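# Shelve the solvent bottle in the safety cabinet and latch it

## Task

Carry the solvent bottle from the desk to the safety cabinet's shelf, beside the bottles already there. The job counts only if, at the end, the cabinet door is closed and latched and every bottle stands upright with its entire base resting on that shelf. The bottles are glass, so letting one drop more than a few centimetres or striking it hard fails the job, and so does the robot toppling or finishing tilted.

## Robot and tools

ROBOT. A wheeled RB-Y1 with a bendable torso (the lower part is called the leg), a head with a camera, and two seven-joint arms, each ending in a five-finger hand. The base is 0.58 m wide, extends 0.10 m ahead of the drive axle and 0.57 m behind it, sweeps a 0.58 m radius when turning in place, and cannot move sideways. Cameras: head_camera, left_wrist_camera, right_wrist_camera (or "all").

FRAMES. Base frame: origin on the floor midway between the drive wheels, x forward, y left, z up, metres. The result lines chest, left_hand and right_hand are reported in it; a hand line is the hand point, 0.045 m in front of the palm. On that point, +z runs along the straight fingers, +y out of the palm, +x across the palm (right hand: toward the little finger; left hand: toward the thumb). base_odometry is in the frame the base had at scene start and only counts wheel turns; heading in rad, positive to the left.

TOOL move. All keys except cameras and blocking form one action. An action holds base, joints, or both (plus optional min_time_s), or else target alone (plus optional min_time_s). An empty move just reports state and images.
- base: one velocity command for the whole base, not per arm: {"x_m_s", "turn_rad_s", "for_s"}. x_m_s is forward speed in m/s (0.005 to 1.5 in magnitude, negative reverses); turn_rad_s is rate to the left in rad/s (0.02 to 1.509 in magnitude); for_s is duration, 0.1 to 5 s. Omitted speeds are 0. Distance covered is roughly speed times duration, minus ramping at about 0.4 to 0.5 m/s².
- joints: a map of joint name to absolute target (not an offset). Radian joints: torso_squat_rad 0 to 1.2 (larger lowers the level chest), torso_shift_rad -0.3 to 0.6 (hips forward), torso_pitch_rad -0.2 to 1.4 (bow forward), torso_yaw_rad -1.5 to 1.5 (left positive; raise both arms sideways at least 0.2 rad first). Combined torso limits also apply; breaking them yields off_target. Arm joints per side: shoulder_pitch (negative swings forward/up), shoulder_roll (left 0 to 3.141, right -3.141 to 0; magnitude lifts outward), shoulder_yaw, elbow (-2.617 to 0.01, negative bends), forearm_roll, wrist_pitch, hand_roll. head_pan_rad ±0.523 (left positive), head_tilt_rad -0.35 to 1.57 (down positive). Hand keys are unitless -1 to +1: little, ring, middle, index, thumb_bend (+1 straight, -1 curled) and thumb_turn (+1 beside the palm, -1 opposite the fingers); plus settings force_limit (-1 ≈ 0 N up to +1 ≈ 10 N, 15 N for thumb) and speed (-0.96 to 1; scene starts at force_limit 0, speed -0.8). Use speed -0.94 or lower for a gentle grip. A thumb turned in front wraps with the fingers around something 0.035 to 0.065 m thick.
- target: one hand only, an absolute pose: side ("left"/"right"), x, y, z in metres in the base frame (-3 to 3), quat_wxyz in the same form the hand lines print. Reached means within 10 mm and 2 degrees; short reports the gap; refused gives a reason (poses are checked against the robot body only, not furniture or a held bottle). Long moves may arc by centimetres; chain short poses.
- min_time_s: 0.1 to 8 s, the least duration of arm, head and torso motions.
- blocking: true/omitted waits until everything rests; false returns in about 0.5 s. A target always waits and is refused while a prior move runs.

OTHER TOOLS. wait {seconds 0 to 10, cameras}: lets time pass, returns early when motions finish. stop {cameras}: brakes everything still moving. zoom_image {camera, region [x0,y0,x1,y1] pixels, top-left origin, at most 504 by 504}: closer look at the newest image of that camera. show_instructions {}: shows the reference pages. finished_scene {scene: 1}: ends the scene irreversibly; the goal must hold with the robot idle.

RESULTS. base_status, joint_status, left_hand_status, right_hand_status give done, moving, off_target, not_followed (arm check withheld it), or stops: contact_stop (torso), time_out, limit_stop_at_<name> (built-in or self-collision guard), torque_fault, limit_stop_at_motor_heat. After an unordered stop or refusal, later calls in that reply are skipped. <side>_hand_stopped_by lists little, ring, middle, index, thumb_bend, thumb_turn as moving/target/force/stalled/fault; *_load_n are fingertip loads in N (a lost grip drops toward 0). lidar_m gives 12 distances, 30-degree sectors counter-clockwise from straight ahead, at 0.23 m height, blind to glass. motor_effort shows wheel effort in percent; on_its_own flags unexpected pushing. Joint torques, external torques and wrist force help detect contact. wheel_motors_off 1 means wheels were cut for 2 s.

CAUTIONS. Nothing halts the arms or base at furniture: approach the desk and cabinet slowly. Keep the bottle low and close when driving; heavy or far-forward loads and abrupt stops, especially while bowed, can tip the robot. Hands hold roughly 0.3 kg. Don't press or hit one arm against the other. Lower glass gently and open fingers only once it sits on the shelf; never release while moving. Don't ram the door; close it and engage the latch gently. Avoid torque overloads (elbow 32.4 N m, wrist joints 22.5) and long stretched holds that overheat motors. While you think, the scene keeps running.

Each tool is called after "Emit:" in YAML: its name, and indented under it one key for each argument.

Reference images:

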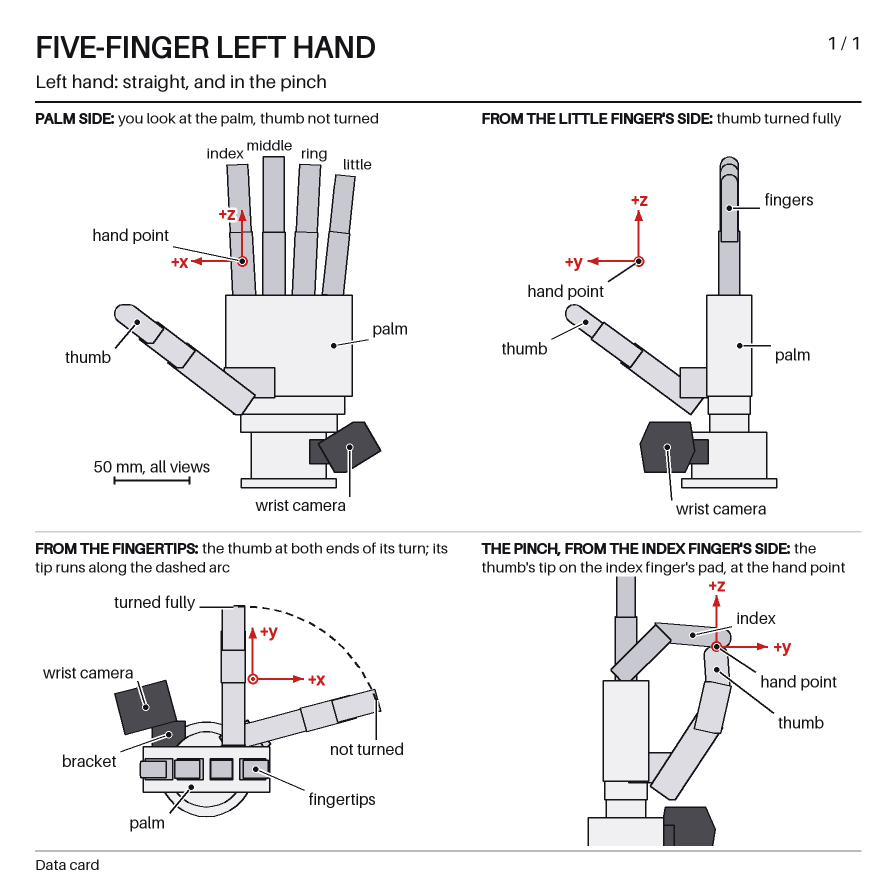

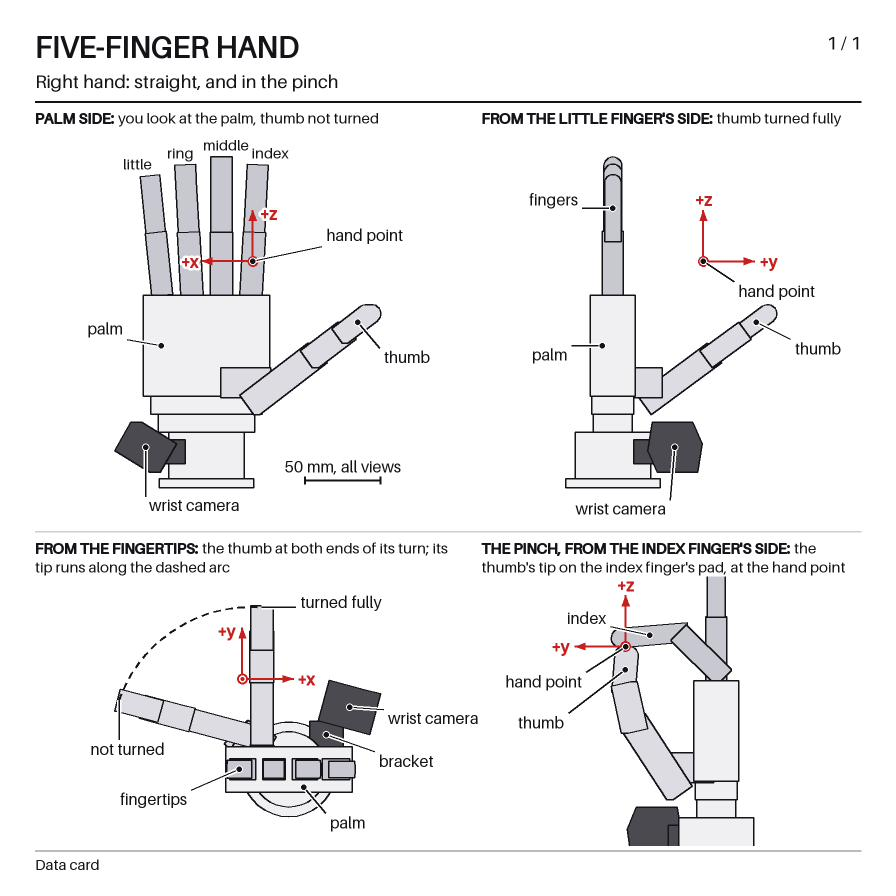

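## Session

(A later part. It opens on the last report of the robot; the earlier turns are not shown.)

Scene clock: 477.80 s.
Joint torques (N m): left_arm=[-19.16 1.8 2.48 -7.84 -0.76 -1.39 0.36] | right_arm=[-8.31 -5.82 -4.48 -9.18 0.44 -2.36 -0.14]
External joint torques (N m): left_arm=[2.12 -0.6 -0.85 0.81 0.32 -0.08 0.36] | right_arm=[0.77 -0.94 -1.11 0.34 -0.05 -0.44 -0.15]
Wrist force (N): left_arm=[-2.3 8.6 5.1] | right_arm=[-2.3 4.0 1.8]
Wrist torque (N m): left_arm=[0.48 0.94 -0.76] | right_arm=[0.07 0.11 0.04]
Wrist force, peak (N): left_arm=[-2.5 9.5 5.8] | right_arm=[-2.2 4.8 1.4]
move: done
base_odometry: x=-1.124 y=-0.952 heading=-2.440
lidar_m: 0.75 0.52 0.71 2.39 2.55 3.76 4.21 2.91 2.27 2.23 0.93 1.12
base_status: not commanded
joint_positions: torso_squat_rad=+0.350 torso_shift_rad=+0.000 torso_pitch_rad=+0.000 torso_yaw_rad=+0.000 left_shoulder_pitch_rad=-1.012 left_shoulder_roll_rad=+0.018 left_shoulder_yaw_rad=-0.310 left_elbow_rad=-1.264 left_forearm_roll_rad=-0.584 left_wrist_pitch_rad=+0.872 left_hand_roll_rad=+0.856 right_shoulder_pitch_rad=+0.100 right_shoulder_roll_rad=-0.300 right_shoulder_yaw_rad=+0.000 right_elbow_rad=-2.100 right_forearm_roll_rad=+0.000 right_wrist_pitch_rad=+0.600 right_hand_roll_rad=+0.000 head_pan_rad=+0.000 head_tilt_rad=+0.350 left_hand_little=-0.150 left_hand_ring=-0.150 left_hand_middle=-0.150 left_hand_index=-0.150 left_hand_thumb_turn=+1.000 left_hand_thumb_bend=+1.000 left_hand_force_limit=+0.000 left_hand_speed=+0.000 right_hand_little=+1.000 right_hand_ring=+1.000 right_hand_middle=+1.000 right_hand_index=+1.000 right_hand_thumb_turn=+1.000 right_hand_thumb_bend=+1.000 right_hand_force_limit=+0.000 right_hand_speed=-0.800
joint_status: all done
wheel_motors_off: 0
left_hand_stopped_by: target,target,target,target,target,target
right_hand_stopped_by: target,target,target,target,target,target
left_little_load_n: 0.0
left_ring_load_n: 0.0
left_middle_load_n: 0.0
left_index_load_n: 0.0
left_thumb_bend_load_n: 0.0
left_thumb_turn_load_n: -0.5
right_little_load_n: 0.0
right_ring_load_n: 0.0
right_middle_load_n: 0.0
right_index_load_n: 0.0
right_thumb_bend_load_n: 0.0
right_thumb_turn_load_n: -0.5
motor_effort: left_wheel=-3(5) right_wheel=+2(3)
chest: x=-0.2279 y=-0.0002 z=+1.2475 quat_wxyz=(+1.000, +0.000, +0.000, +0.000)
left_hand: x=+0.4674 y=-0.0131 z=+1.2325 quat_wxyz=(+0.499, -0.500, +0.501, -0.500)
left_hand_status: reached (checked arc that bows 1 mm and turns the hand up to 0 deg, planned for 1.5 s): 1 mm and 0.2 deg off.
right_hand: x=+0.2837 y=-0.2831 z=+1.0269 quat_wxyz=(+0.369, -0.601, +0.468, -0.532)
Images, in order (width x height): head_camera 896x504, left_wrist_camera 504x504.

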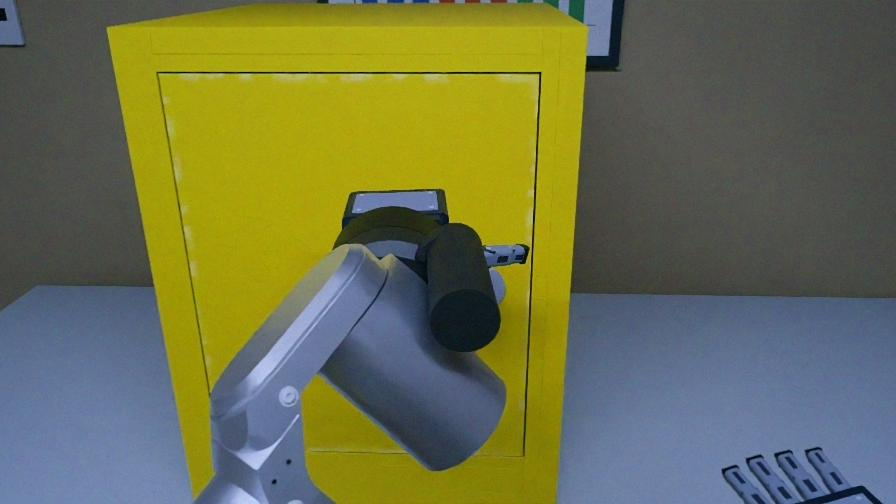

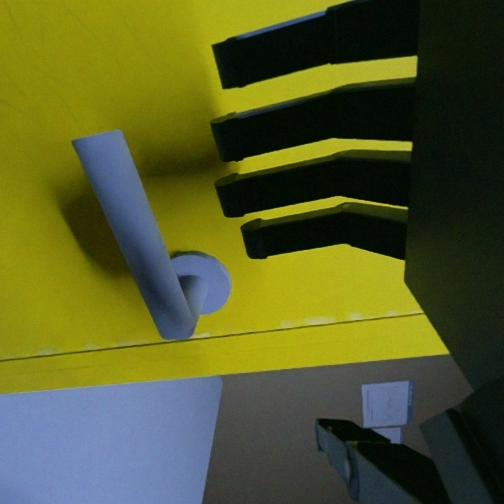

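Emit:
move:
  target: {"side":"left","x":0.473,"y":-0.013,"z":1.232,"quat_wxyz":[0.5,-0.5,0.5,-0.5]}
  min_time_s: 1
  cameras: []

Emit:
move:
  target: {"side":"left","x":0.473,"y":-0.013,"z":1.21,"quat_wxyz":[0.5,-0.5,0.5,-0.5]}
  min_time_s: 2
  cameras: ["left_wrist_camera"]

Scene clock: 493.73 s.
Joint torques (N m): left_arm=[-22.5 3.97 4.43 -7.76 -1 -1.38 0.34] | right_arm=[-8.41 -5.69 -4.79 -9.21 0.64 -2.6 -0.18]
External joint torques (N m): left_arm=[-1.03 1.35 1.14 0.94 0.07 -0.1 0.34] | right_arm=[0.67 -0.81 -1.42 0.32 0.15 -0.69 -0.19]
Wrist force (N): left_arm=[-2.4 9.2 5.5] | right_arm=[-1.9 4.2 1.7]
Wrist torque (N m): left_arm=[0.53 0.99 -0.78] | right_arm=[0.12 0.04 0.03]
Wrist force, peak (N): left_arm=[-2.4 9.6 5.6] | right_arm=[-2.2 4.8 1.6]
move: done
base_odometry: x=-1.124 y=-0.952 heading=-2.440
lidar_m: 0.74 0.52 0.72 2.39 2.55 3.76 4.21 2.91 2.27 2.23 0.93 1.13
base_status: not commanded
joint_positions: torso_squat_rad=+0.350 torso_shift_rad=+0.000 torso_pitch_rad=+0.000 torso_yaw_rad=+0.000 left_shoulder_pitch_rad=-1.027 left_shoulder_roll_rad=+0.018 left_shoulder_yaw_rad=-0.306 left_elbow_rad=-1.229 left_forearm_roll_rad=-0.591 left_wrist_pitch_rad=+0.854 left_hand_roll_rad=+0.873 right_shoulder_pitch_rad=+0.100 right_shoulder_roll_rad=-0.300 right_shoulder_yaw_rad=+0.000 right_elbow_rad=-2.100 right_forearm_roll_rad=+0.000 right_wrist_pitch_rad=+0.600 right_hand_roll_rad=+0.000 head_pan_rad=+0.000 head_tilt_rad=+0.350 left_hand_little=-0.150 left_hand_ring=-0.150 left_hand_middle=-0.150 left_hand_index=-0.150 left_hand_thumb_turn=+1.000 left_hand_thumb_bend=+1.000 left_hand_force_limit=+0.000 left_hand_speed=+0.000 right_hand_little=+1.000 right_hand_ring=+1.000 right_hand_middle=+1.000 right_hand_index=+1.000 right_hand_thumb_turn=+1.000 right_hand_thumb_bend=+1.000 right_hand_force_limit=+0.000 right_hand_speed=-0.800
joint_status: all done
wheel_motors_off: 0
left_hand_stopped_by: target,target,target,target,target,target
right_hand_stopped_by: target,target,target,target,target,target
left_little_load_n: 0.0
left_ring_load_n: 0.0
left_middle_load_n: 0.0
left_index_load_n: 0.0
left_thumb_bend_load_n: 0.0
left_thumb_turn_load_n: 0.0
right_little_load_n: -0.5
right_ring_load_n: 0.0
right_middle_load_n: 0.0
right_index_load_n: 0.0
right_thumb_bend_load_n: 0.5
right_thumb_turn_load_n: -0.5
motor_effort: left_wheel=-4(5) right_wheel=+3(3)
chest: x=-0.2279 y=-0.0002 z=+1.2475 quat_wxyz=(+1.000, +0.000, +0.000, +0.000)
left_hand: x=+0.4724 y=-0.0129 z=+1.2317 quat_wxyz=(+0.500, -0.500, +0.500, -0.500)
left_hand_status: reached (checked arc that bows 2 mm and turns the hand up to 0 deg, planned for 1.0 s): 1 mm and 0.1 deg off.
right_hand: x=+0.2837 y=-0.2831 z=+1.0269 quat_wxyz=(+0.369, -0.601, +0.468, -0.532)

Scene clock: 496.07 s.
Joint torques (N m): left_arm=[-19.36 1.75 1.96 -8.01 -0.84 -1.35 0.41] | right_arm=[-8.5 -6.28 -4.64 -8.96 0.51 -2.53 -0.08]
External joint torques (N m): left_arm=[1.97 -0.41 -1.21 0.89 0.25 -0.15 0.4] | right_arm=[0.57 -1.4 -1.26 0.56 0.01 -0.62 -0.09]
Wrist force (N): left_arm=[-2.6 8.9 5.5] | right_arm=[-1.8 4.5 1.5]
Wrist torque (N m): left_arm=[0.50 1.00 -0.76] | right_arm=[0.17 0.04 0.05]
Wrist force, peak (N): left_arm=[-2.1 9.4 5.8] | right_arm=[-2.9 4.6 1.4]
move: done
base_odometry: x=-1.124 y=-0.952 heading=-2.440
lidar_m: 0.74 0.52 0.72 2.39 2.56 3.77 4.21 2.91 2.28 2.23 0.92 1.12
base_status: not commanded
joint_positions: torso_squat_rad=+0.350 torso_shift_rad=+0.000 torso_pitch_rad=+0.000 torso_yaw_rad=+0.000 left_shoulder_pitch_rad=-0.989 left_shoulder_roll_rad=+0.009 left_shoulder_yaw_rad=-0.321 left_elbow_rad=-1.208 left_forearm_roll_rad=-0.645 left_wrist_pitch_rad=+0.816 left_hand_roll_rad=+0.926 right_shoulder_pitch_rad=+0.100 right_shoulder_roll_rad=-0.300 right_shoulder_yaw_rad=+0.000 right_elbow_rad=-2.100 right_forearm_roll_rad=+0.000 right_wrist_pitch_rad=+0.600 right_hand_roll_rad=+0.000 head_pan_rad=+0.000 head_tilt_rad=+0.350 left_hand_little=-0.150 left_hand_ring=-0.150 left_hand_middle=-0.150 left_hand_index=-0.150 left_hand_thumb_turn=+1.000 left_hand_thumb_bend=+1.000 left_hand_force_limit=+0.000 left_hand_speed=+0.000 right_hand_little=+1.000 right_hand_ring=+1.000 right_hand_middle=+1.000 right_hand_index=+1.000 right_hand_thumb_turn=+1.000 right_hand_thumb_bend=+1.000 right_hand_force_limit=+0.000 right_hand_speed=-0.800
joint_status: all done
wheel_motors_off: 0
left_hand_stopped_by: target,target,target,target,target,target
right_hand_stopped_by: target,target,target,target,target,target
left_little_load_n: 0.0
left_ring_load_n: 0.0
left_middle_load_n: 0.0
left_index_load_n: 0.0
left_thumb_bend_load_n: 0.0
left_thumb_turn_load_n: -0.5
right_little_load_n: 0.0
right_ring_load_n: 0.0
right_middle_load_n: 0.0
right_index_load_n: 0.0
right_thumb_bend_load_n: 0.0
right_thumb_turn_load_n: -0.5
motor_effort: left_wheel=-3(5) right_wheel=+2(3)
chest: x=-0.2279 y=-0.0002 z=+1.2475 quat_wxyz=(+1.000, +0.000, +0.000, +0.000)
left_hand: x=+0.4730 y=-0.0129 z=+1.2104 quat_wxyz=(+0.500, -0.500, +0.500, -0.500)
left_hand_status: reached (checked arc that bows 1 mm and turns the hand up to 0 deg, planned for 2.0 s): 0 mm and 0.0 deg off.
right_hand: x=+0.2837 y=-0.2831 z=+1.0269 quat_wxyz=(+0.369, -0.601, +0.468, -0.532)
Images, in order (width x height): left_wrist_camera 504x504.

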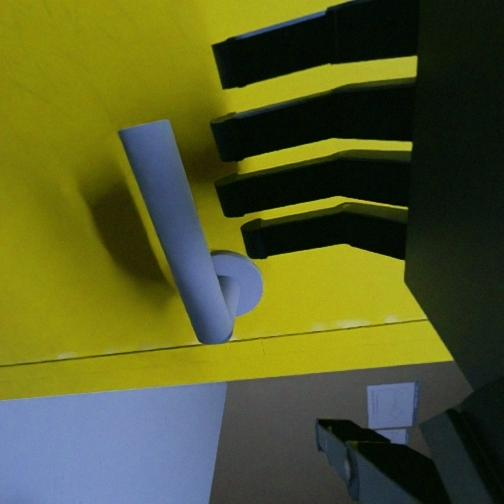

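Emit:
move:
  target: {"side":"left","x":0.473,"y":-0.013,"z":1.19,"quat_wxyz":[0.5,-0.5,0.5,-0.5]}
  min_time_s: 2
  cameras: ["left_wrist_camera"]

Scene clock: 506.83 s.
Joint torques (N m): left_arm=[-13.41 -2.22 0.01 -3.92 1.04 -0.47 0.59] | right_arm=[-8.55 -5.5 -4.34 -9.16 0.58 -2.5 -0.08]
External joint torques (N m): left_arm=[7.75 -3.97 -3.08 5.12 2.12 0.66 0.59] | right_arm=[0.53 -0.62 -0.97 0.37 0.09 -0.58 -0.08]
Wrist force (N): left_arm=[-6.5 -1.5 4.3] | right_arm=[-2.1 4.3 1.3]
Wrist torque (N m): left_arm=[0.63 0.91 -0.52] | right_arm=[0.15 0.08 0.07]
Wrist force, peak (N): left_arm=[-2.6 9.6 5.6] | right_arm=[-2.3 4.9 1.5]
move: done
base_odometry: x=-1.124 y=-0.952 heading=-2.440
lidar_m: 0.75 0.52 0.71 2.39 2.56 3.76 4.20 2.92 2.28 2.23 0.92 1.12
base_status: not commanded
joint_positions: torso_squat_rad=+0.350 torso_shift_rad=+0.000 torso_pitch_rad=+0.000 torso_yaw_rad=+0.000 left_shoulder_pitch_rad=-0.954 left_shoulder_roll_rad=+0.003 left_shoulder_yaw_rad=-0.335 left_elbow_rad=-1.194 left_forearm_roll_rad=-0.688 left_wrist_pitch_rad=+0.785 left_hand_roll_rad=+0.969 right_shoulder_pitch_rad=+0.100 right_shoulder_roll_rad=-0.300 right_shoulder_yaw_rad=+0.000 right_elbow_rad=-2.100 right_forearm_roll_rad=+0.000 right_wrist_pitch_rad=+0.600 right_hand_roll_rad=+0.000 head_pan_rad=+0.000 head_tilt_rad=+0.350 left_hand_little=-0.150 left_hand_ring=-0.150 left_hand_middle=-0.150 left_hand_index=-0.150 left_hand_thumb_turn=+1.000 left_hand_thumb_bend=+1.000 left_hand_force_limit=+0.000 left_hand_speed=+0.000 right_hand_little=+1.000 right_hand_ring=+1.000 right_hand_middle=+1.000 right_hand_index=+1.000 right_hand_thumb_turn=+1.000 right_hand_thumb_bend=+1.000 right_hand_force_limit=+0.000 right_hand_speed=-0.800
joint_status: all done
wheel_motors_off: 0
left_hand_stopped_by: target,target,target,target,target,target
right_hand_stopped_by: target,target,target,target,target,target
left_little_load_n: 0.0
left_ring_load_n: 0.0
left_middle_load_n: 2.0
left_index_load_n: 0.0
left_thumb_bend_load_n: 0.0
left_thumb_turn_load_n: 0.0
right_little_load_n: 0.0
right_ring_load_n: 0.0
right_middle_load_n: 0.0
right_index_load_n: -0.5
right_thumb_bend_load_n: 0.0
right_thumb_turn_load_n: 0.0
motor_effort: left_wheel=-2(5) right_wheel=+2(3)
chest: x=-0.2280 y=-0.0002 z=+1.2475 quat_wxyz=(+1.000, +0.000, +0.000, +0.000)
left_hand: x=+0.4723 y=-0.0128 z=+1.1922 quat_wxyz=(+0.500, -0.499, +0.501, -0.500)
left_hand_status: reached (checked arc that bows 1 mm and turns the hand up to 0 deg, planned for 2.0 s): 2 mm and 0.1 deg off.
right_hand: x=+0.2837 y=-0.2831 z=+1.0270 quat_wxyz=(+0.369, -0.601, +0.468, -0.532)
Images, in order (width x height): left_wrist_camera 504x504.

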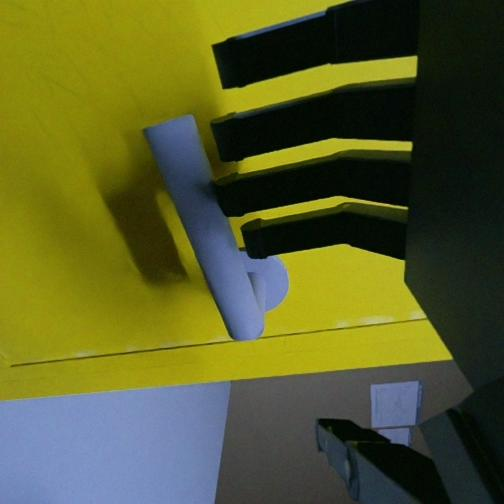

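Emit:
move:
  target: {"side":"left","x":0.473,"y":-0.013,"z":1.222,"quat_wxyz":[0.5,-0.5,0.5,-0.5]}
  min_time_s: 1
  cameras: []

Emit:
move:
  target: {"side":"left","x":0.486,"y":-0.013,"z":1.222,"quat_wxyz":[0.5,-0.5,0.5,-0.5]}
  min_time_s: 1
  cameras: []

Emit:
move:
  target: {"side":"left","x":0.486,"y":-0.013,"z":1.19,"quat_wxyz":[0.5,-0.5,0.5,-0.5]}
  min_time_s: 2
  cameras: ["left_wrist_camera"]

Scene clock: 524.87 s.
Joint torques (N m): left_arm=[-22.75 3.6 4.63 -9.74 -0.6 -0.97 0.04] | right_arm=[-8.66 -5.78 -4.89 -9.07 0.41 -2.63 -0.04]
External joint torques (N m): left_arm=[-1.33 1.2 1.41 -0.93 0.48 0.28 0.04] | right_arm=[0.42 -0.9 -1.51 0.46 -0.09 -0.71 -0.04]
Wrist force (N): left_arm=[-2.6 9.2 5.5] | right_arm=[-2.0 4.1 1.7]
Wrist torque (N m): left_arm=[0.54 1.01 -0.89] | right_arm=[0.13 0.07 0.04]
Wrist force, peak (N): left_arm=[-2.8 9.9 5.4] | right_arm=[-2.5 4.8 1.1]
move: done
base_odometry: x=-1.124 y=-0.952 heading=-2.440
lidar_m: 0.75 0.53 0.71 2.39 2.56 3.75 4.21 2.91 2.26 2.23 0.94 1.12
base_status: not commanded
joint_positions: torso_squat_rad=+0.350 torso_shift_rad=+0.000 torso_pitch_rad=+0.000 torso_yaw_rad=+0.000 left_shoulder_pitch_rad=-1.010 left_shoulder_roll_rad=+0.013 left_shoulder_yaw_rad=-0.312 left_elbow_rad=-1.217 left_forearm_roll_rad=-0.617 left_wrist_pitch_rad=+0.835 left_hand_roll_rad=+0.898 right_shoulder_pitch_rad=+0.100 right_shoulder_roll_rad=-0.300 right_shoulder_yaw_rad=+0.000 right_elbow_rad=-2.100 right_forearm_roll_rad=+0.000 right_wrist_pitch_rad=+0.600 right_hand_roll_rad=+0.000 head_pan_rad=+0.000 head_tilt_rad=+0.350 left_hand_little=-0.150 left_hand_ring=-0.150 left_hand_middle=-0.150 left_hand_index=-0.150 left_hand_thumb_turn=+1.000 left_hand_thumb_bend=+1.000 left_hand_force_limit=+0.000 left_hand_speed=+0.000 right_hand_little=+1.000 right_hand_ring=+1.000 right_hand_middle=+1.000 right_hand_index=+1.000 right_hand_thumb_turn=+1.000 right_hand_thumb_bend=+1.000 right_hand_force_limit=+0.000 right_hand_speed=-0.800
joint_status: all done
wheel_motors_off: 0
left_hand_stopped_by: target,target,target,target,target,target
right_hand_stopped_by: target,target,target,target,target,target
left_little_load_n: 0.0
left_ring_load_n: 0.0
left_middle_load_n: 0.5
left_index_load_n: 0.0
left_thumb_bend_load_n: 0.5
left_thumb_turn_load_n: 0.0
right_little_load_n: 0.0
right_ring_load_n: 0.0
right_middle_load_n: 0.0
right_index_load_n: 0.0
right_thumb_bend_load_n: 0.0
right_thumb_turn_load_n: -0.5
motor_effort: left_wheel=-3(5) right_wheel=+3(3)
chest: x=-0.2280 y=-0.0002 z=+1.2475 quat_wxyz=(+1.000, +0.000, +0.000, +0.000)
left_hand: x=+0.4729 y=-0.0131 z=+1.2216 quat_wxyz=(+0.500, -0.500, +0.500, -0.500)
left_hand_status: reached (checked arc that bows 2 mm and turns the hand up to 0 deg, planned for 1.0 s): 0 mm and 0.0 deg off.
right_hand: x=+0.2837 y=-0.2831 z=+1.0270 quat_wxyz=(+0.369, -0.601, +0.468, -0.532)

Scene clock: 526.20 s.
Joint torques (N m): left_arm=[-23.08 4.29 4.36 -7.93 -0.83 -1.25 0.36] | right_arm=[-8.56 -5.85 -4.79 -9.27 0.5 -2.58 0.04]
External joint torques (N m): left_arm=[-1.1 1.23 1.23 0.96 0.24 -0.06 0.35] | right_arm=[0.51 -0.97 -1.42 0.25 0.01 -0.67 0.04]
Wrist force (N): left_arm=[-2.2 9.3 5.5] | right_arm=[-2.1 4.3 1.7]
Wrist torque (N m): left_arm=[0.56 0.96 -0.75] | right_arm=[0.13 0.05 0.05]
Wrist force, peak (N): left_arm=[-2.6 9.5 5.7] | right_arm=[-1.9 4.8 1.7]
move: done
base_odometry: x=-1.124 y=-0.952 heading=-2.440
lidar_m: 0.75 0.52 0.71 2.39 2.56 3.77 4.22 2.91 2.27 2.23 0.93 1.12
base_status: not commanded
joint_positions: torso_squat_rad=+0.350 torso_shift_rad=+0.000 torso_pitch_rad=+0.000 torso_yaw_rad=+0.000 left_shoulder_pitch_rad=-1.058 left_shoulder_roll_rad=+0.015 left_shoulder_yaw_rad=-0.299 left_elbow_rad=-1.122 left_forearm_roll_rad=-0.627 left_wrist_pitch_rad=+0.790 left_hand_roll_rad=+0.935 right_shoulder_pitch_rad=+0.100 right_shoulder_roll_rad=-0.300 right_shoulder_yaw_rad=+0.000 right_elbow_rad=-2.100 right_forearm_roll_rad=+0.000 right_wrist_pitch_rad=+0.600 right_hand_roll_rad=+0.000 head_pan_rad=+0.000 head_tilt_rad=+0.350 left_hand_little=-0.150 left_hand_ring=-0.150 left_hand_middle=-0.150 left_hand_index=-0.150 left_hand_thumb_turn=+1.000 left_hand_thumb_bend=+1.000 left_hand_force_limit=+0.000 left_hand_speed=+0.000 right_hand_little=+1.000 right_hand_ring=+1.000 right_hand_middle=+1.000 right_hand_index=+1.000 right_hand_thumb_turn=+1.000 right_hand_thumb_bend=+1.000 right_hand_force_limit=+0.000 right_hand_speed=-0.800
joint_status: all done
wheel_motors_off: 0
left_hand_stopped_by: target,target,target,target,target,target
right_hand_stopped_by: target,target,target,target,target,target
left_little_load_n: 0.0
left_ring_load_n: 0.0
left_middle_load_n: 0.0
left_index_load_n: 0.0
left_thumb_bend_load_n: 0.0
left_thumb_turn_load_n: -0.5
right_little_load_n: 0.0
right_ring_load_n: 0.0
right_middle_load_n: 0.0
right_index_load_n: 0.0
right_thumb_bend_load_n: 0.0
right_thumb_turn_load_n: 0.0
motor_effort: left_wheel=-3(4) right_wheel=+3(3)
chest: x=-0.2280 y=-0.0002 z=+1.2475 quat_wxyz=(+1.000, +0.000, +0.000, +0.000)
left_hand: x=+0.4857 y=-0.0131 z=+1.2217 quat_wxyz=(+0.500, -0.500, +0.500, -0.500)
left_hand_status: reached (checked arc that bows 4 mm and turns the hand up to 1 deg, planned for 1.0 s): 0 mm and 0.0 deg off.
right_hand: x=+0.2837 y=-0.2831 z=+1.0270 quat_wxyz=(+0.369, -0.601, +0.468, -0.532)

Scene clock: 528.53 s.
Joint torques (N m): left_arm=[-15.93 -0.74 0.36 -5.99 0.4 -0.52 0.31] | right_arm=[-8.81 -6.01 -5.06 -9.02 0.51 -2.49 -0.24]
External joint torques (N m): left_arm=[5.84 -3.2 -2.6 3.12 1.46 0.52 0.31] | right_arm=[0.26 -1.13 -1.68 0.5 0.01 -0.58 -0.24]
Wrist force (N): left_arm=[-4.1 2.9 10.6] | right_arm=[-2.1 4.3 1.6]
Wrist torque (N m): left_arm=[0.56 1.10 -0.57] | right_arm=[0.12 0.08 0.05]
Wrist force, peak (N): left_arm=[-4.2 3.3 10.8] | right_arm=[-2.4 4.9 1.5]
move: done
base_odometry: x=-1.124 y=-0.952 heading=-2.440
lidar_m: 0.74 0.53 0.71 2.39 2.55 3.75 4.21 2.90 2.27 2.23 0.94 1.12
base_status: not commanded
joint_positions: torso_squat_rad=+0.350 torso_shift_rad=+0.000 torso_pitch_rad=+0.000 torso_yaw_rad=+0.000 left_shoulder_pitch_rad=-1.008 left_shoulder_roll_rad=+0.002 left_shoulder_yaw_rad=-0.319 left_elbow_rad=-1.086 left_forearm_roll_rad=-0.714 left_wrist_pitch_rad=+0.739 left_hand_roll_rad=+1.023 right_shoulder_pitch_rad=+0.100 right_shoulder_roll_rad=-0.300 right_shoulder_yaw_rad=+0.000 right_elbow_rad=-2.100 right_forearm_roll_rad=+0.000 right_wrist_pitch_rad=+0.600 right_hand_roll_rad=+0.000 head_pan_rad=+0.000 head_tilt_rad=+0.350 left_hand_little=-0.150 left_hand_ring=-0.150 left_hand_middle=-0.149 left_hand_index=-0.150 left_hand_thumb_turn=+1.000 left_hand_thumb_bend=+1.000 left_hand_force_limit=+0.000 left_hand_speed=+0.000 right_hand_little=+1.000 right_hand_ring=+1.000 right_hand_middle=+1.000 right_hand_index=+1.000 right_hand_thumb_turn=+1.000 right_hand_thumb_bend=+1.000 right_hand_force_limit=+0.000 right_hand_speed=-0.800
joint_status: all done
wheel_motors_off: 0
left_hand_stopped_by: target,target,target,target,target,target
right_hand_stopped_by: target,target,target,target,target,target
left_little_load_n: 0.0
left_ring_load_n: 0.0
left_middle_load_n: 9.0
left_index_load_n: 0.0
left_thumb_bend_load_n: 0.0
left_thumb_turn_load_n: -0.5
right_little_load_n: 0.5
right_ring_load_n: -0.5
right_middle_load_n: 0.0
right_index_load_n: 0.0
right_thumb_bend_load_n: 0.0
right_thumb_turn_load_n: -0.5
motor_effort: left_wheel=-3(5) right_wheel=+2(3)
chest: x=-0.2280 y=-0.0002 z=+1.2475 quat_wxyz=(+1.000, +0.000, +0.000, +0.000)
left_hand: x=+0.4862 y=-0.0126 z=+1.1914 quat_wxyz=(+0.500, -0.499, +0.500, -0.500)
left_hand_status: reached (checked arc that bows 2 mm and turns the hand up to 0 deg, planned for 2.0 s): 1 mm and 0.1 deg off.
right_hand: x=+0.2837 y=-0.2831 z=+1.0270 quat_wxyz=(+0.369, -0.601, +0.468, -0.532)
Images, in order (width x height): left_wrist_camera 504x504.

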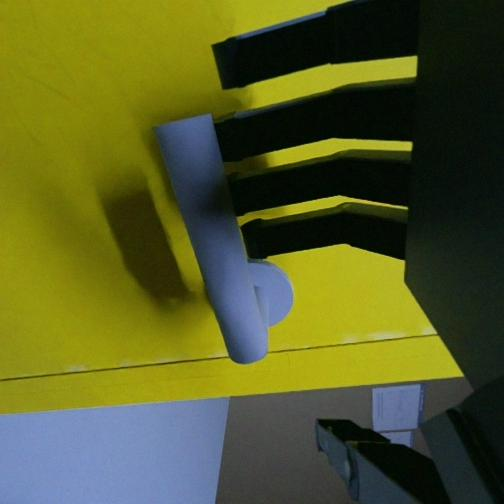

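Emit:
move:
  target: {"side":"left","x":0.486,"y":-0.013,"z":1.22,"quat_wxyz":[0.5,-0.5,0.5,-0.5]}
  min_time_s: 1
  cameras: []

Emit:
move:
  target: {"side":"left","x":0.493,"y":-0.013,"z":1.22,"quat_wxyz":[0.5,-0.5,0.5,-0.5]}
  min_time_s: 1
  cameras: []

Emit:
move:
  target: {"side":"left","x":0.493,"y":-0.013,"z":1.19,"quat_wxyz":[0.5,-0.5,0.5,-0.5]}
  min_time_s: 2
  cameras: ["left_wrist_camera"]

Scene clock: 555.17 s.
Joint torques (N m): left_arm=[-23.09 4.36 4.72 -9.6 -0.73 -0.87 0.08] | right_arm=[-8.15 -5.67 -5.01 -9.04 0.46 -2.43 -0.05]
External joint torques (N m): left_arm=[-1.12 1.34 1.62 -0.68 0.34 0.31 0.08] | right_arm=[0.93 -0.79 -1.64 0.48 -0.04 -0.52 -0.05]
Wrist force (N): left_arm=[-2.2 9.3 5.5] | right_arm=[-2.1 4.4 1.4]
Wrist torque (N m): left_arm=[0.57 0.97 -0.88] | right_arm=[0.15 0.08 0.02]
Wrist force, peak (N): left_arm=[-0.4 7.7 11.5] | right_arm=[-2.4 4.9 1.4]
move: done
base_odometry: x=-1.124 y=-0.952 heading=-2.440
lidar_m: 0.74 0.52 0.72 2.40 2.56 3.75 4.21 2.92 2.27 2.24 0.93 1.12
base_status: not commanded
joint_positions: torso_squat_rad=+0.350 torso_shift_rad=+0.000 torso_pitch_rad=+0.000 torso_yaw_rad=+0.000 left_shoulder_pitch_rad=-1.055 left_shoulder_roll_rad=+0.013 left_shoulder_yaw_rad=-0.299 left_elbow_rad=-1.118 left_forearm_roll_rad=-0.635 left_wrist_pitch_rad=+0.786 left_hand_roll_rad=+0.941 right_shoulder_pitch_rad=+0.100 right_shoulder_roll_rad=-0.300 right_shoulder_yaw_rad=+0.000 right_elbow_rad=-2.100 right_forearm_roll_rad=+0.000 right_wrist_pitch_rad=+0.600 right_hand_roll_rad=+0.000 head_pan_rad=+0.000 head_tilt_rad=+0.350 left_hand_little=-0.150 left_hand_ring=-0.150 left_hand_middle=-0.150 left_hand_index=-0.150 left_hand_thumb_turn=+1.000 left_hand_thumb_bend=+1.000 left_hand_force_limit=+0.000 left_hand_speed=+0.000 right_hand_little=+1.000 right_hand_ring=+1.000 right_hand_middle=+1.000 right_hand_index=+1.000 right_hand_thumb_turn=+1.000 right_hand_thumb_bend=+1.000 right_hand_force_limit=+0.000 right_hand_speed=-0.800
joint_status: all done
wheel_motors_off: 0
left_hand_stopped_by: target,target,target,target,target,target
right_hand_stopped_by: target,target,target,target,target,target
left_little_load_n: 0.0
left_ring_load_n: 0.0
left_middle_load_n: 0.0
left_index_load_n: 0.0
left_thumb_bend_load_n: 0.0
left_thumb_turn_load_n: 0.0
right_little_load_n: 0.0
right_ring_load_n: 0.0
right_middle_load_n: 0.0
right_index_load_n: 0.0
right_thumb_bend_load_n: 0.0
right_thumb_turn_load_n: 0.0
motor_effort: left_wheel=-3(4) right_wheel=+2(3)
chest: x=-0.2280 y=-0.0002 z=+1.2475 quat_wxyz=(+1.000, +0.000, +0.000, +0.000)
left_hand: x=+0.4859 y=-0.0131 z=+1.2195 quat_wxyz=(+0.500, -0.500, +0.500, -0.500)
left_hand_status: reached (checked arc that bows 2 mm and turns the hand up to 0 deg, planned for 1.0 s): 0 mm and 0.0 deg off.
right_hand: x=+0.2837 y=-0.2831 z=+1.0270 quat_wxyz=(+0.369, -0.601, +0.468, -0.532)

Scene clock: 556.50 s.
Joint torques (N m): left_arm=[-23.6 5.18 4.53 -8.01 -0.91 -1.17 0.41] | right_arm=[-8.62 -5.64 -5.05 -8.91 0.46 -2.61 -0.23]
External joint torques (N m): left_arm=[-1.37 1.82 1.48 0.94 0.14 -0.03 0.41] | right_arm=[0.46 -0.76 -1.68 0.61 -0.03 -0.69 -0.23]
Wrist force (N): left_arm=[-2.2 9.2 5.8] | right_arm=[-2.6 4.4 1.4]
Wrist torque (N m): left_arm=[0.53 0.93 -0.75] | right_arm=[0.17 0.16 0.03]
Wrist force, peak (N): left_arm=[-2.3 9.5 5.5] | right_arm=[-1.9 5.0 1.5]
move: done
base_odometry: x=-1.124 y=-0.952 heading=-2.440
lidar_m: 0.73 0.53 0.72 2.39 2.54 3.75 4.22 2.92 2.27 2.23 0.94 1.12
base_status: not commanded
joint_positions: torso_squat_rad=+0.350 torso_shift_rad=+0.000 torso_pitch_rad=+0.000 torso_yaw_rad=+0.000 left_shoulder_pitch_rad=-1.080 left_shoulder_roll_rad=+0.014 left_shoulder_yaw_rad=-0.293 left_elbow_rad=-1.071 left_forearm_roll_rad=-0.639 left_wrist_pitch_rad=+0.764 left_hand_roll_rad=+0.960 right_shoulder_pitch_rad=+0.100 right_shoulder_roll_rad=-0.300 right_shoulder_yaw_rad=+0.000 right_elbow_rad=-2.100 right_forearm_roll_rad=+0.000 right_wrist_pitch_rad=+0.600 right_hand_roll_rad=+0.000 head_pan_rad=+0.000 head_tilt_rad=+0.350 left_hand_little=-0.150 left_hand_ring=-0.150 left_hand_middle=-0.150 left_hand_index=-0.150 left_hand_thumb_turn=+1.000 left_hand_thumb_bend=+1.000 left_hand_force_limit=+0.000 left_hand_speed=+0.000 right_hand_little=+1.000 right_hand_ring=+1.000 right_hand_middle=+1.000 right_hand_index=+1.000 right_hand_thumb_turn=+1.000 right_hand_thumb_bend=+1.000 right_hand_force_limit=+0.000 right_hand_speed=-0.800
joint_status: all done
wheel_motors_off: 0
left_hand_stopped_by: target,target,target,target,target,target
right_hand_stopped_by: target,target,target,target,target,target
left_little_load_n: 0.0
left_ring_load_n: 0.0
left_middle_load_n: 0.0
left_index_load_n: 0.0
left_thumb_bend_load_n: 0.0
left_thumb_turn_load_n: 0.0
right_little_load_n: 0.0
right_ring_load_n: 0.0
right_middle_load_n: 0.0
right_index_load_n: 0.0
right_thumb_bend_load_n: 0.0
right_thumb_turn_load_n: 0.0
motor_effort: left_wheel=-3(4) right_wheel=+2(3)
chest: x=-0.2280 y=-0.0002 z=+1.2475 quat_wxyz=(+1.000, +0.000, +0.000, +0.000)
left_hand: x=+0.4919 y=-0.0129 z=+1.2198 quat_wxyz=(+0.500, -0.500, +0.500, -0.500)
left_hand_status: reached (checked arc that bows 2 mm and turns the hand up to 0 deg, planned for 1.0 s): 1 mm and 0.1 deg off.
right_hand: x=+0.2837 y=-0.2831 z=+1.0270 quat_wxyz=(+0.369, -0.601, +0.468, -0.532)

Scene clock: 558.83 s.
Joint torques (N m): left_arm=[-19.8 2.31 1.71 -8.08 -0.78 -1.18 0.54] | right_arm=[-8.4 -6.16 -4.66 -8.96 0.44 -2.63 -0.06]
External joint torques (N m): left_arm=[2.27 -0.53 -1.15 1.07 0.27 -0.18 0.54] | right_arm=[0.67 -1.28 -1.28 0.56 -0.05 -0.72 -0.06]
Wrist force (N): left_arm=[-2.5 9.3 5.5] | right_arm=[-2.2 4.6 1.3]
Wrist torque (N m): left_arm=[0.55 0.99 -0.75] | right_arm=[0.19 0.09 0.04]
Wrist force, peak (N): left_arm=[-2.3 9.6 5.5] | right_arm=[-2.6 4.9 1.5]
move: done
base_odometry: x=-1.124 y=-0.952 heading=-2.440
lidar_m: 0.76 0.52 0.71 2.40 2.56 3.76 4.21 2.92 2.27 2.24 0.92 1.12
base_status: not commanded
joint_positions: torso_squat_rad=+0.350 torso_shift_rad=+0.000 torso_pitch_rad=+0.000 torso_yaw_rad=+0.000 left_shoulder_pitch_rad=-1.038 left_shoulder_roll_rad=+0.001 left_shoulder_yaw_rad=-0.311 left_elbow_rad=-1.028 left_forearm_roll_rad=-0.726 left_wrist_pitch_rad=+0.714 left_hand_roll_rad=+1.051 right_shoulder_pitch_rad=+0.100 right_shoulder_roll_rad=-0.300 right_shoulder_yaw_rad=+0.000 right_elbow_rad=-2.100 right_forearm_roll_rad=+0.000 right_wrist_pitch_rad=+0.600 right_hand_roll_rad=+0.000 head_pan_rad=+0.000 head_tilt_rad=+0.350 left_hand_little=-0.150 left_hand_ring=-0.150 left_hand_middle=-0.150 left_hand_index=-0.150 left_hand_thumb_turn=+1.000 left_hand_thumb_bend=+1.000 left_hand_force_limit=+0.000 left_hand_speed=+0.000 right_hand_little=+1.000 right_hand_ring=+1.000 right_hand_middle=+1.000 right_hand_index=+1.000 right_hand_thumb_turn=+1.000 right_hand_thumb_bend=+1.000 right_hand_force_limit=+0.000 right_hand_speed=-0.800
joint_status: all done
wheel_motors_off: 0
left_hand_stopped_by: target,target,target,target,target,target
right_hand_stopped_by: target,target,target,target,target,target
left_little_load_n: 0.0
left_ring_load_n: 0.0
left_middle_load_n: 0.5
left_index_load_n: 0.0
left_thumb_bend_load_n: 0.0
left_thumb_turn_load_n: -0.5
right_little_load_n: 0.0
right_ring_load_n: 0.0
right_middle_load_n: 0.0
right_index_load_n: -0.5
right_thumb_bend_load_n: 0.0
right_thumb_turn_load_n: 0.0
motor_effort: left_wheel=-3(6) right_wheel=+2(3)
chest: x=-0.2280 y=-0.0002 z=+1.2475 quat_wxyz=(+1.000, +0.000, +0.000, +0.000)
left_hand: x=+0.4929 y=-0.0129 z=+1.1904 quat_wxyz=(+0.500, -0.500, +0.500, -0.500)
left_hand_status: reached (checked arc that bows 2 mm and turns the hand up to 0 deg, planned for 2.0 s): 0 mm and 0.0 deg off.
right_hand: x=+0.2837 y=-0.2831 z=+1.0270 quat_wxyz=(+0.369, -0.601, +0.468, -0.532)
Images, in order (width x height): left_wrist_camera 504x504.

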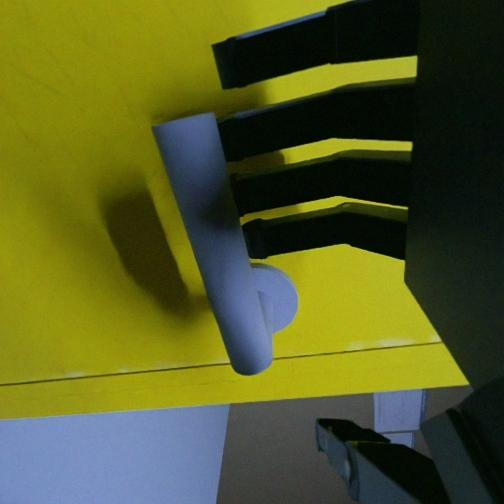

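Emit:
move:
  target: {"side":"left","x":0.493,"y":-0.013,"z":1.17,"quat_wxyz":[0.5,-0.5,0.5,-0.5]}
  min_time_s: 1.5
  cameras: ["left_wrist_camera"]

Emit:
move:
  target: {"side":"left","x":0.493,"y":-0.013,"z":1.15,"quat_wxyz":[0.5,-0.5,0.5,-0.5]}
  min_time_s: 2
  cameras: ["left_wrist_camera"]

Scene clock: 581.10 s.
Joint torques (N m): left_arm=[-19.68 1.92 1.74 -8.03 -0.92 -0.99 0.37] | right_arm=[-8.61 -5.66 -4.99 -9.16 0.52 -2.43 -0.14]
External joint torques (N m): left_arm=[2.31 -0.68 -1.15 1.14 0.14 -0.15 0.37] | right_arm=[0.47 -0.78 -1.62 0.36 0.02 -0.52 -0.14]
Wrist force (N): left_arm=[-2.2 9.3 5.8] | right_arm=[-2.1 4.6 1.1]
Wrist torque (N m): left_arm=[0.54 0.95 -0.75] | right_arm=[0.19 0.10 0.04]
Wrist force, peak (N): left_arm=[-2.2 9.5 5.8] | right_arm=[-2.3 4.8 1.5]
move: done
base_odometry: x=-1.124 y=-0.952 heading=-2.440
lidar_m: 0.74 0.53 0.71 2.39 2.56 3.76 4.21 2.91 2.27 2.23 0.93 1.12
base_status: not commanded
joint_positions: torso_squat_rad=+0.350 torso_shift_rad=+0.000 torso_pitch_rad=+0.000 torso_yaw_rad=+0.000 left_shoulder_pitch_rad=-1.016 left_shoulder_roll_rad=+0.000 left_shoulder_yaw_rad=-0.341 left_elbow_rad=-0.992 left_forearm_roll_rad=-0.785 left_wrist_pitch_rad=+0.689 left_hand_roll_rad=+1.135 right_shoulder_pitch_rad=+0.100 right_shoulder_roll_rad=-0.300 right_shoulder_yaw_rad=+0.000 right_elbow_rad=-2.100 right_forearm_roll_rad=+0.000 right_wrist_pitch_rad=+0.600 right_hand_roll_rad=+0.000 head_pan_rad=+0.000 head_tilt_rad=+0.350 left_hand_little=-0.150 left_hand_ring=-0.150 left_hand_middle=-0.150 left_hand_index=-0.150 left_hand_thumb_turn=+1.000 left_hand_thumb_bend=+1.000 left_hand_force_limit=+0.000 left_hand_speed=+0.000 right_hand_little=+1.000 right_hand_ring=+1.000 right_hand_middle=+1.000 right_hand_index=+1.000 right_hand_thumb_turn=+1.000 right_hand_thumb_bend=+1.000 right_hand_force_limit=+0.000 right_hand_speed=-0.800
joint_status: all done
wheel_motors_off: 0
left_hand_stopped_by: target,target,target,target,target,target
right_hand_stopped_by: target,target,target,target,target,target
left_little_load_n: 0.0
left_ring_load_n: 0.0
left_middle_load_n: 0.0
left_index_load_n: 0.0
left_thumb_bend_load_n: 0.0
left_thumb_turn_load_n: -0.5
right_little_load_n: 0.0
right_ring_load_n: 0.0
right_middle_load_n: 0.0
right_index_load_n: 0.0
right_thumb_bend_load_n: 0.0
right_thumb_turn_load_n: 0.0
motor_effort: left_wheel=-5(5) right_wheel=+2(3)
chest: x=-0.2280 y=-0.0002 z=+1.2475 quat_wxyz=(+1.000, +0.000, +0.000, +0.000)
left_hand: x=+0.4930 y=-0.0128 z=+1.1704 quat_wxyz=(+0.500, -0.500, +0.500, -0.500)
left_hand_status: reached (checked arc that bows 0 mm and turns the hand up to 0 deg, planned for 1.5 s): 0 mm and 0.0 deg off.
right_hand: x=+0.2837 y=-0.2831 z=+1.0270 quat_wxyz=(+0.369, -0.601, +0.468, -0.532)
Images, in order (width x height): left_wrist_camera 504x504.

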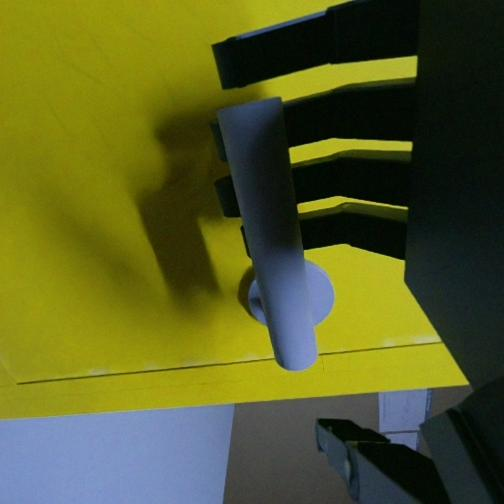

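Scene clock: 583.43 s.
Joint torques (N m): left_arm=[-19.65 1.98 1.15 -8.15 -1.02 -0.85 0.27] | right_arm=[-8.18 -5.9 -4.81 -8.98 0.39 -2.49 -0.11]
External joint torques (N m): left_arm=[2.27 -0.44 -1.76 0.99 0.06 -0.18 0.26] | right_arm=[0.9 -1.02 -1.44 0.54 -0.11 -0.57 -0.11]
Wrist force (N): left_arm=[-2.5 9.2 5.8] | right_arm=[-2.0 4.3 1.3]
Wrist torque (N m): left_arm=[0.53 1.01 -0.79] | right_arm=[0.15 0.07 0.06]
Wrist force, peak (N): left_arm=[-2.5 9.9 5.5] | right_arm=[-2.2 4.8 1.7]
move: done
base_odometry: x=-1.124 y=-0.952 heading=-2.440
lidar_m: 0.74 0.52 0.71 2.39 2.57 3.75 4.21 2.92 2.27 2.23 0.92 1.12
base_status: not commanded
joint_positions: torso_squat_rad=+0.350 torso_shift_rad=+0.000 torso_pitch_rad=+0.000 torso_yaw_rad=+0.000 left_shoulder_pitch_rad=-1.000 left_shoulder_roll_rad=+0.000 left_shoulder_yaw_rad=-0.373 left_elbow_rad=-0.947 left_forearm_roll_rad=-0.848 left_wrist_pitch_rad=+0.667 left_hand_roll_rad=+1.230 right_shoulder_pitch_rad=+0.100 right_shoulder_roll_rad=-0.300 right_shoulder_yaw_rad=+0.000 right_elbow_rad=-2.100 right_forearm_roll_rad=+0.000 right_wrist_pitch_rad=+0.600 right_hand_roll_rad=+0.000 head_pan_rad=+0.000 head_tilt_rad=+0.350 left_hand_little=-0.150 left_hand_ring=-0.150 left_hand_middle=-0.150 left_hand_index=-0.150 left_hand_thumb_turn=+1.000 left_hand_thumb_bend=+1.000 left_hand_force_limit=+0.000 left_hand_speed=+0.000 right_hand_little=+1.000 right_hand_ring=+1.000 right_hand_middle=+1.000 right_hand_index=+1.000 right_hand_thumb_turn=+1.000 right_hand_thumb_bend=+1.000 right_hand_force_limit=+0.000 right_hand_speed=-0.800
joint_status: all done
wheel_motors_off: 0
left_hand_stopped_by: target,target,target,target,target,target
right_hand_stopped_by: target,target,target,target,target,target
left_little_load_n: 0.0
left_ring_load_n: 0.0
left_middle_load_n: 0.0
left_index_load_n: 0.0
left_thumb_bend_load_n: 0.0
left_thumb_turn_load_n: -0.5
right_little_load_n: 0.0
right_ring_load_n: 0.0
right_middle_load_n: 0.0
right_index_load_n: 0.0
right_thumb_bend_load_n: 0.0
right_thumb_turn_load_n: 0.0
motor_effort: left_wheel=-4(5) right_wheel=+3(3)
chest: x=-0.2280 y=-0.0002 z=+1.2475 quat_wxyz=(+1.000, +0.000, +0.000, +0.000)
left_hand: x=+0.4930 y=-0.0128 z=+1.1505 quat_wxyz=(+0.500, -0.500, +0.500, -0.500)
left_hand_status: reached (checked arc that bows 0 mm and turns the hand up to 0 deg, planned for 2.0 s): 1 mm and 0.0 deg off.
right_hand: x=+0.2837 y=-0.2831 z=+1.0270 quat_wxyz=(+0.369, -0.601, +0.468, -0.532)
Images, in order (width x height): left_wrist_camera 504x504.

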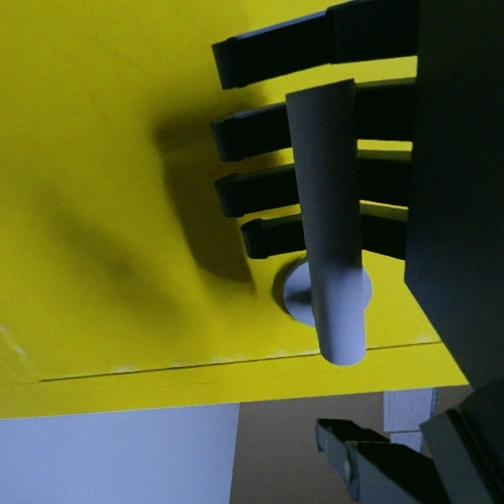

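Emit:
move:
  target: {"side":"left","x":0.493,"y":-0.015,"z":1.13,"quat_wxyz":[0.5,-0.5,0.5,-0.5]}
  min_time_s: 2
  cameras: ["left_wrist_camera"]

Emit:
move:
  target: {"side":"left","x":0.493,"y":-0.018,"z":1.11,"quat_wxyz":[0.5,-0.5,0.5,-0.5]}
  min_time_s: 2
  cameras: ["head_camera","left_wrist_camera"]

Scene clock: 595.20 s.
Joint torques (N m): left_arm=[-11.98 -2.41 -2.31 -1.59 1.63 -0.94 -0.12] | right_arm=[-8.48 -5.7 -5.24 -8.92 0.58 -2.49 -0.12]
External joint torques (N m): left_arm=[9.94 -4.81 -5.29 7.38 2.73 -0.5 -0.12] | right_arm=[0.6 -0.82 -1.86 0.6 0.09 -0.57 -0.13]
Wrist force (N): left_arm=[-7.5 -9.4 11.4] | right_arm=[-2.2 4.6 1.1]
Wrist torque (N m): left_arm=[0.06 1.01 -1.05] | right_arm=[0.20 0.10 0.05]
Wrist force, peak (N): left_arm=[-7.7 -9.4 11.4] | right_arm=[-2.3 4.8 1.5]
move: done
base_odometry: x=-1.124 y=-0.952 heading=-2.440
lidar_m: 0.75 0.52 0.70 2.39 2.56 3.76 4.21 2.91 2.28 2.23 0.92 1.12
base_status: not commanded
joint_positions: torso_squat_rad=+0.350 torso_shift_rad=+0.000 torso_pitch_rad=+0.000 torso_yaw_rad=+0.000 left_shoulder_pitch_rad=-1.000 left_shoulder_roll_rad=+0.001 left_shoulder_yaw_rad=-0.418 left_elbow_rad=-0.885 left_forearm_roll_rad=-0.916 left_wrist_pitch_rad=+0.654 left_hand_roll_rad=+1.350 right_shoulder_pitch_rad=+0.100 right_shoulder_roll_rad=-0.300 right_shoulder_yaw_rad=+0.000 right_elbow_rad=-2.100 right_forearm_roll_rad=+0.000 right_wrist_pitch_rad=+0.600 right_hand_roll_rad=+0.000 head_pan_rad=+0.000 head_tilt_rad=+0.350 left_hand_little=-0.150 left_hand_ring=-0.150 left_hand_middle=-0.150 left_hand_index=-0.150 left_hand_thumb_turn=+1.000 left_hand_thumb_bend=+1.000 left_hand_force_limit=+0.000 left_hand_speed=+0.000 right_hand_little=+1.000 right_hand_ring=+1.000 right_hand_middle=+1.000 right_hand_index=+1.000 right_hand_thumb_turn=+1.000 right_hand_thumb_bend=+1.000 right_hand_force_limit=+0.000 right_hand_speed=-0.800
joint_status: all done
wheel_motors_off: 0
left_hand_stopped_by: target,target,target,target,target,target
right_hand_stopped_by: target,target,target,target,target,target
left_little_load_n: 0.0
left_ring_load_n: 0.0
left_middle_load_n: 0.0
left_index_load_n: 3.5
left_thumb_bend_load_n: 0.0
left_thumb_turn_load_n: -0.5
right_little_load_n: 0.0
right_ring_load_n: 0.0
right_middle_load_n: 0.0
right_index_load_n: 0.0
right_thumb_bend_load_n: 0.0
right_thumb_turn_load_n: -0.5
motor_effort: left_wheel=-3(5) right_wheel=+2(3)
chest: x=-0.2281 y=-0.0002 z=+1.2475 quat_wxyz=(+1.000, +0.000, +0.000, +0.000)
left_hand: x=+0.4935 y=-0.0145 z=+1.1329 quat_wxyz=(+0.501, -0.499, +0.499, -0.501)
left_hand_status: reached (checked arc that bows 1 mm and turns the hand up to 0 deg, planned for 2.0 s): 3 mm and 0.2 deg off.
right_hand: x=+0.2836 y=-0.2831 z=+1.0271 quat_wxyz=(+0.369, -0.601, +0.468, -0.532)
Images, in order (width x height): left_wrist_camera 504x504.

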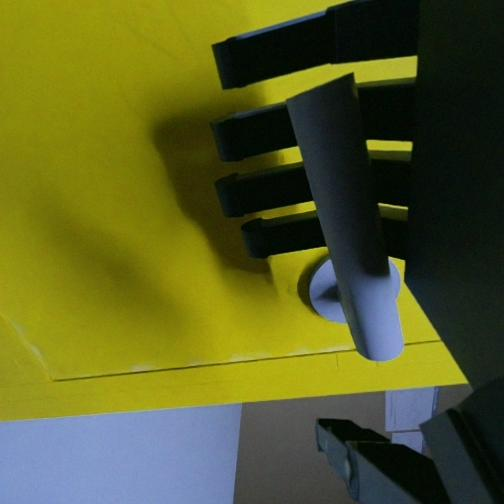

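Scene clock: 597.53 s.
Joint torques (N m): left_arm=[-5.68 -6.67 -4.22 1.6 2.78 -1.72 -0.57] | right_arm=[-8.68 -5.52 -5.15 -8.82 0.35 -2.44 -0.24]
External joint torques (N m): left_arm=[16.29 -9.19 -7.27 10.23 3.91 -1.56 -0.57] | right_arm=[0.4 -0.64 -1.77 0.7 -0.15 -0.52 -0.24]
Wrist force (N): left_arm=[-8.7 -19.3 20.1] | right_arm=[-2.2 4.3 1.6]
Wrist torque (N m): left_arm=[-0.45 1.00 -1.19] | right_arm=[0.11 0.09 0.04]
Wrist force, peak (N): left_arm=[-6.5 -20.5 23.1] | right_arm=[-2.4 4.6 1.8]
move: done
base_odometry: x=-1.124 y=-0.952 heading=-2.440
lidar_m: 0.75 0.52 0.71 2.39 2.56 3.76 4.20 2.91 2.27 2.23 0.93 1.12
base_status: not commanded
joint_positions: torso_squat_rad=+0.350 torso_shift_rad=+0.000 torso_pitch_rad=+0.000 torso_yaw_rad=+0.000 left_shoulder_pitch_rad=-1.015 left_shoulder_roll_rad=+0.002 left_shoulder_yaw_rad=-0.482 left_elbow_rad=-0.802 left_forearm_roll_rad=-0.979 left_wrist_pitch_rad=+0.650 left_hand_roll_rad=+1.492 right_shoulder_pitch_rad=+0.100 right_shoulder_roll_rad=-0.300 right_shoulder_yaw_rad=+0.000 right_elbow_rad=-2.100 right_forearm_roll_rad=+0.000 right_wrist_pitch_rad=+0.600 right_hand_roll_rad=+0.000 head_pan_rad=+0.000 head_tilt_rad=+0.350 left_hand_little=-0.150 left_hand_ring=-0.150 left_hand_middle=-0.150 left_hand_index=-0.149 left_hand_thumb_turn=+1.000 left_hand_thumb_bend=+1.000 left_hand_force_limit=+0.000 left_hand_speed=+0.000 right_hand_little=+1.000 right_hand_ring=+1.000 right_hand_middle=+1.000 right_hand_index=+1.000 right_hand_thumb_turn=+1.000 right_hand_thumb_bend=+1.000 right_hand_force_limit=+0.000 right_hand_speed=-0.800
joint_status: all done
wheel_motors_off: 0
left_hand_stopped_by: target,target,target,target,target,target
right_hand_stopped_by: target,target,target,target,target,target
left_little_load_n: 0.0
left_ring_load_n: 0.0
left_middle_load_n: 0.0
left_index_load_n: 5.5
left_thumb_bend_load_n: 0.0
left_thumb_turn_load_n: -0.5
right_little_load_n: -0.5
right_ring_load_n: 0.0
right_middle_load_n: 0.0
right_index_load_n: 0.0
right_thumb_bend_load_n: 0.0
right_thumb_turn_load_n: 0.0
motor_effort: left_wheel=-3(6) right_wheel=+2(3)
chest: x=-0.2282 y=-0.0002 z=+1.2475 quat_wxyz=(+1.000, +0.000, +0.000, +0.000)
left_hand: x=+0.4940 y=-0.0169 z=+1.1147 quat_wxyz=(+0.501, -0.499, +0.499, -0.502)
left_hand_status: reached (checked arc that bows 1 mm and turns the hand up to 1 deg, planned for 2.0 s): 5 mm and 0.3 deg off.
right_hand: x=+0.2836 y=-0.2830 z=+1.0272 quat_wxyz=(+0.369, -0.601, +0.468, -0.532)
Images, in order (width x height): head_camera 896x504, left_wrist_camera 504x504.

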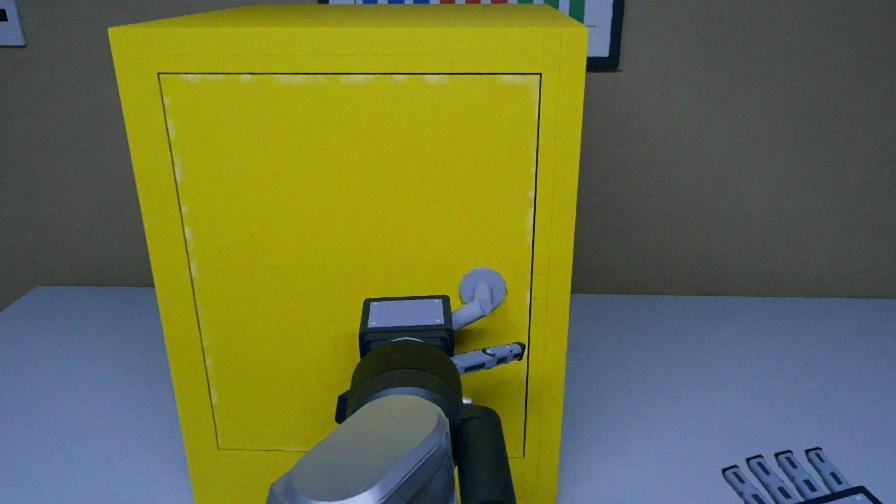

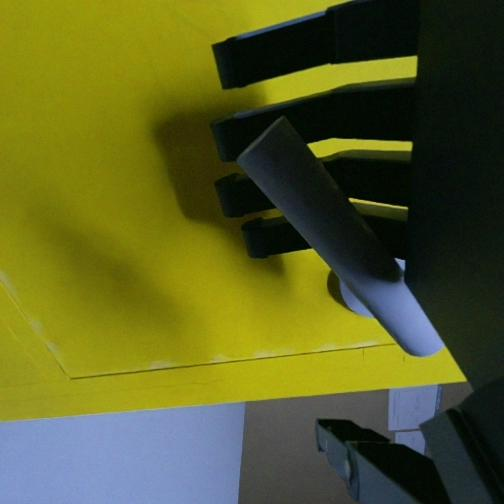

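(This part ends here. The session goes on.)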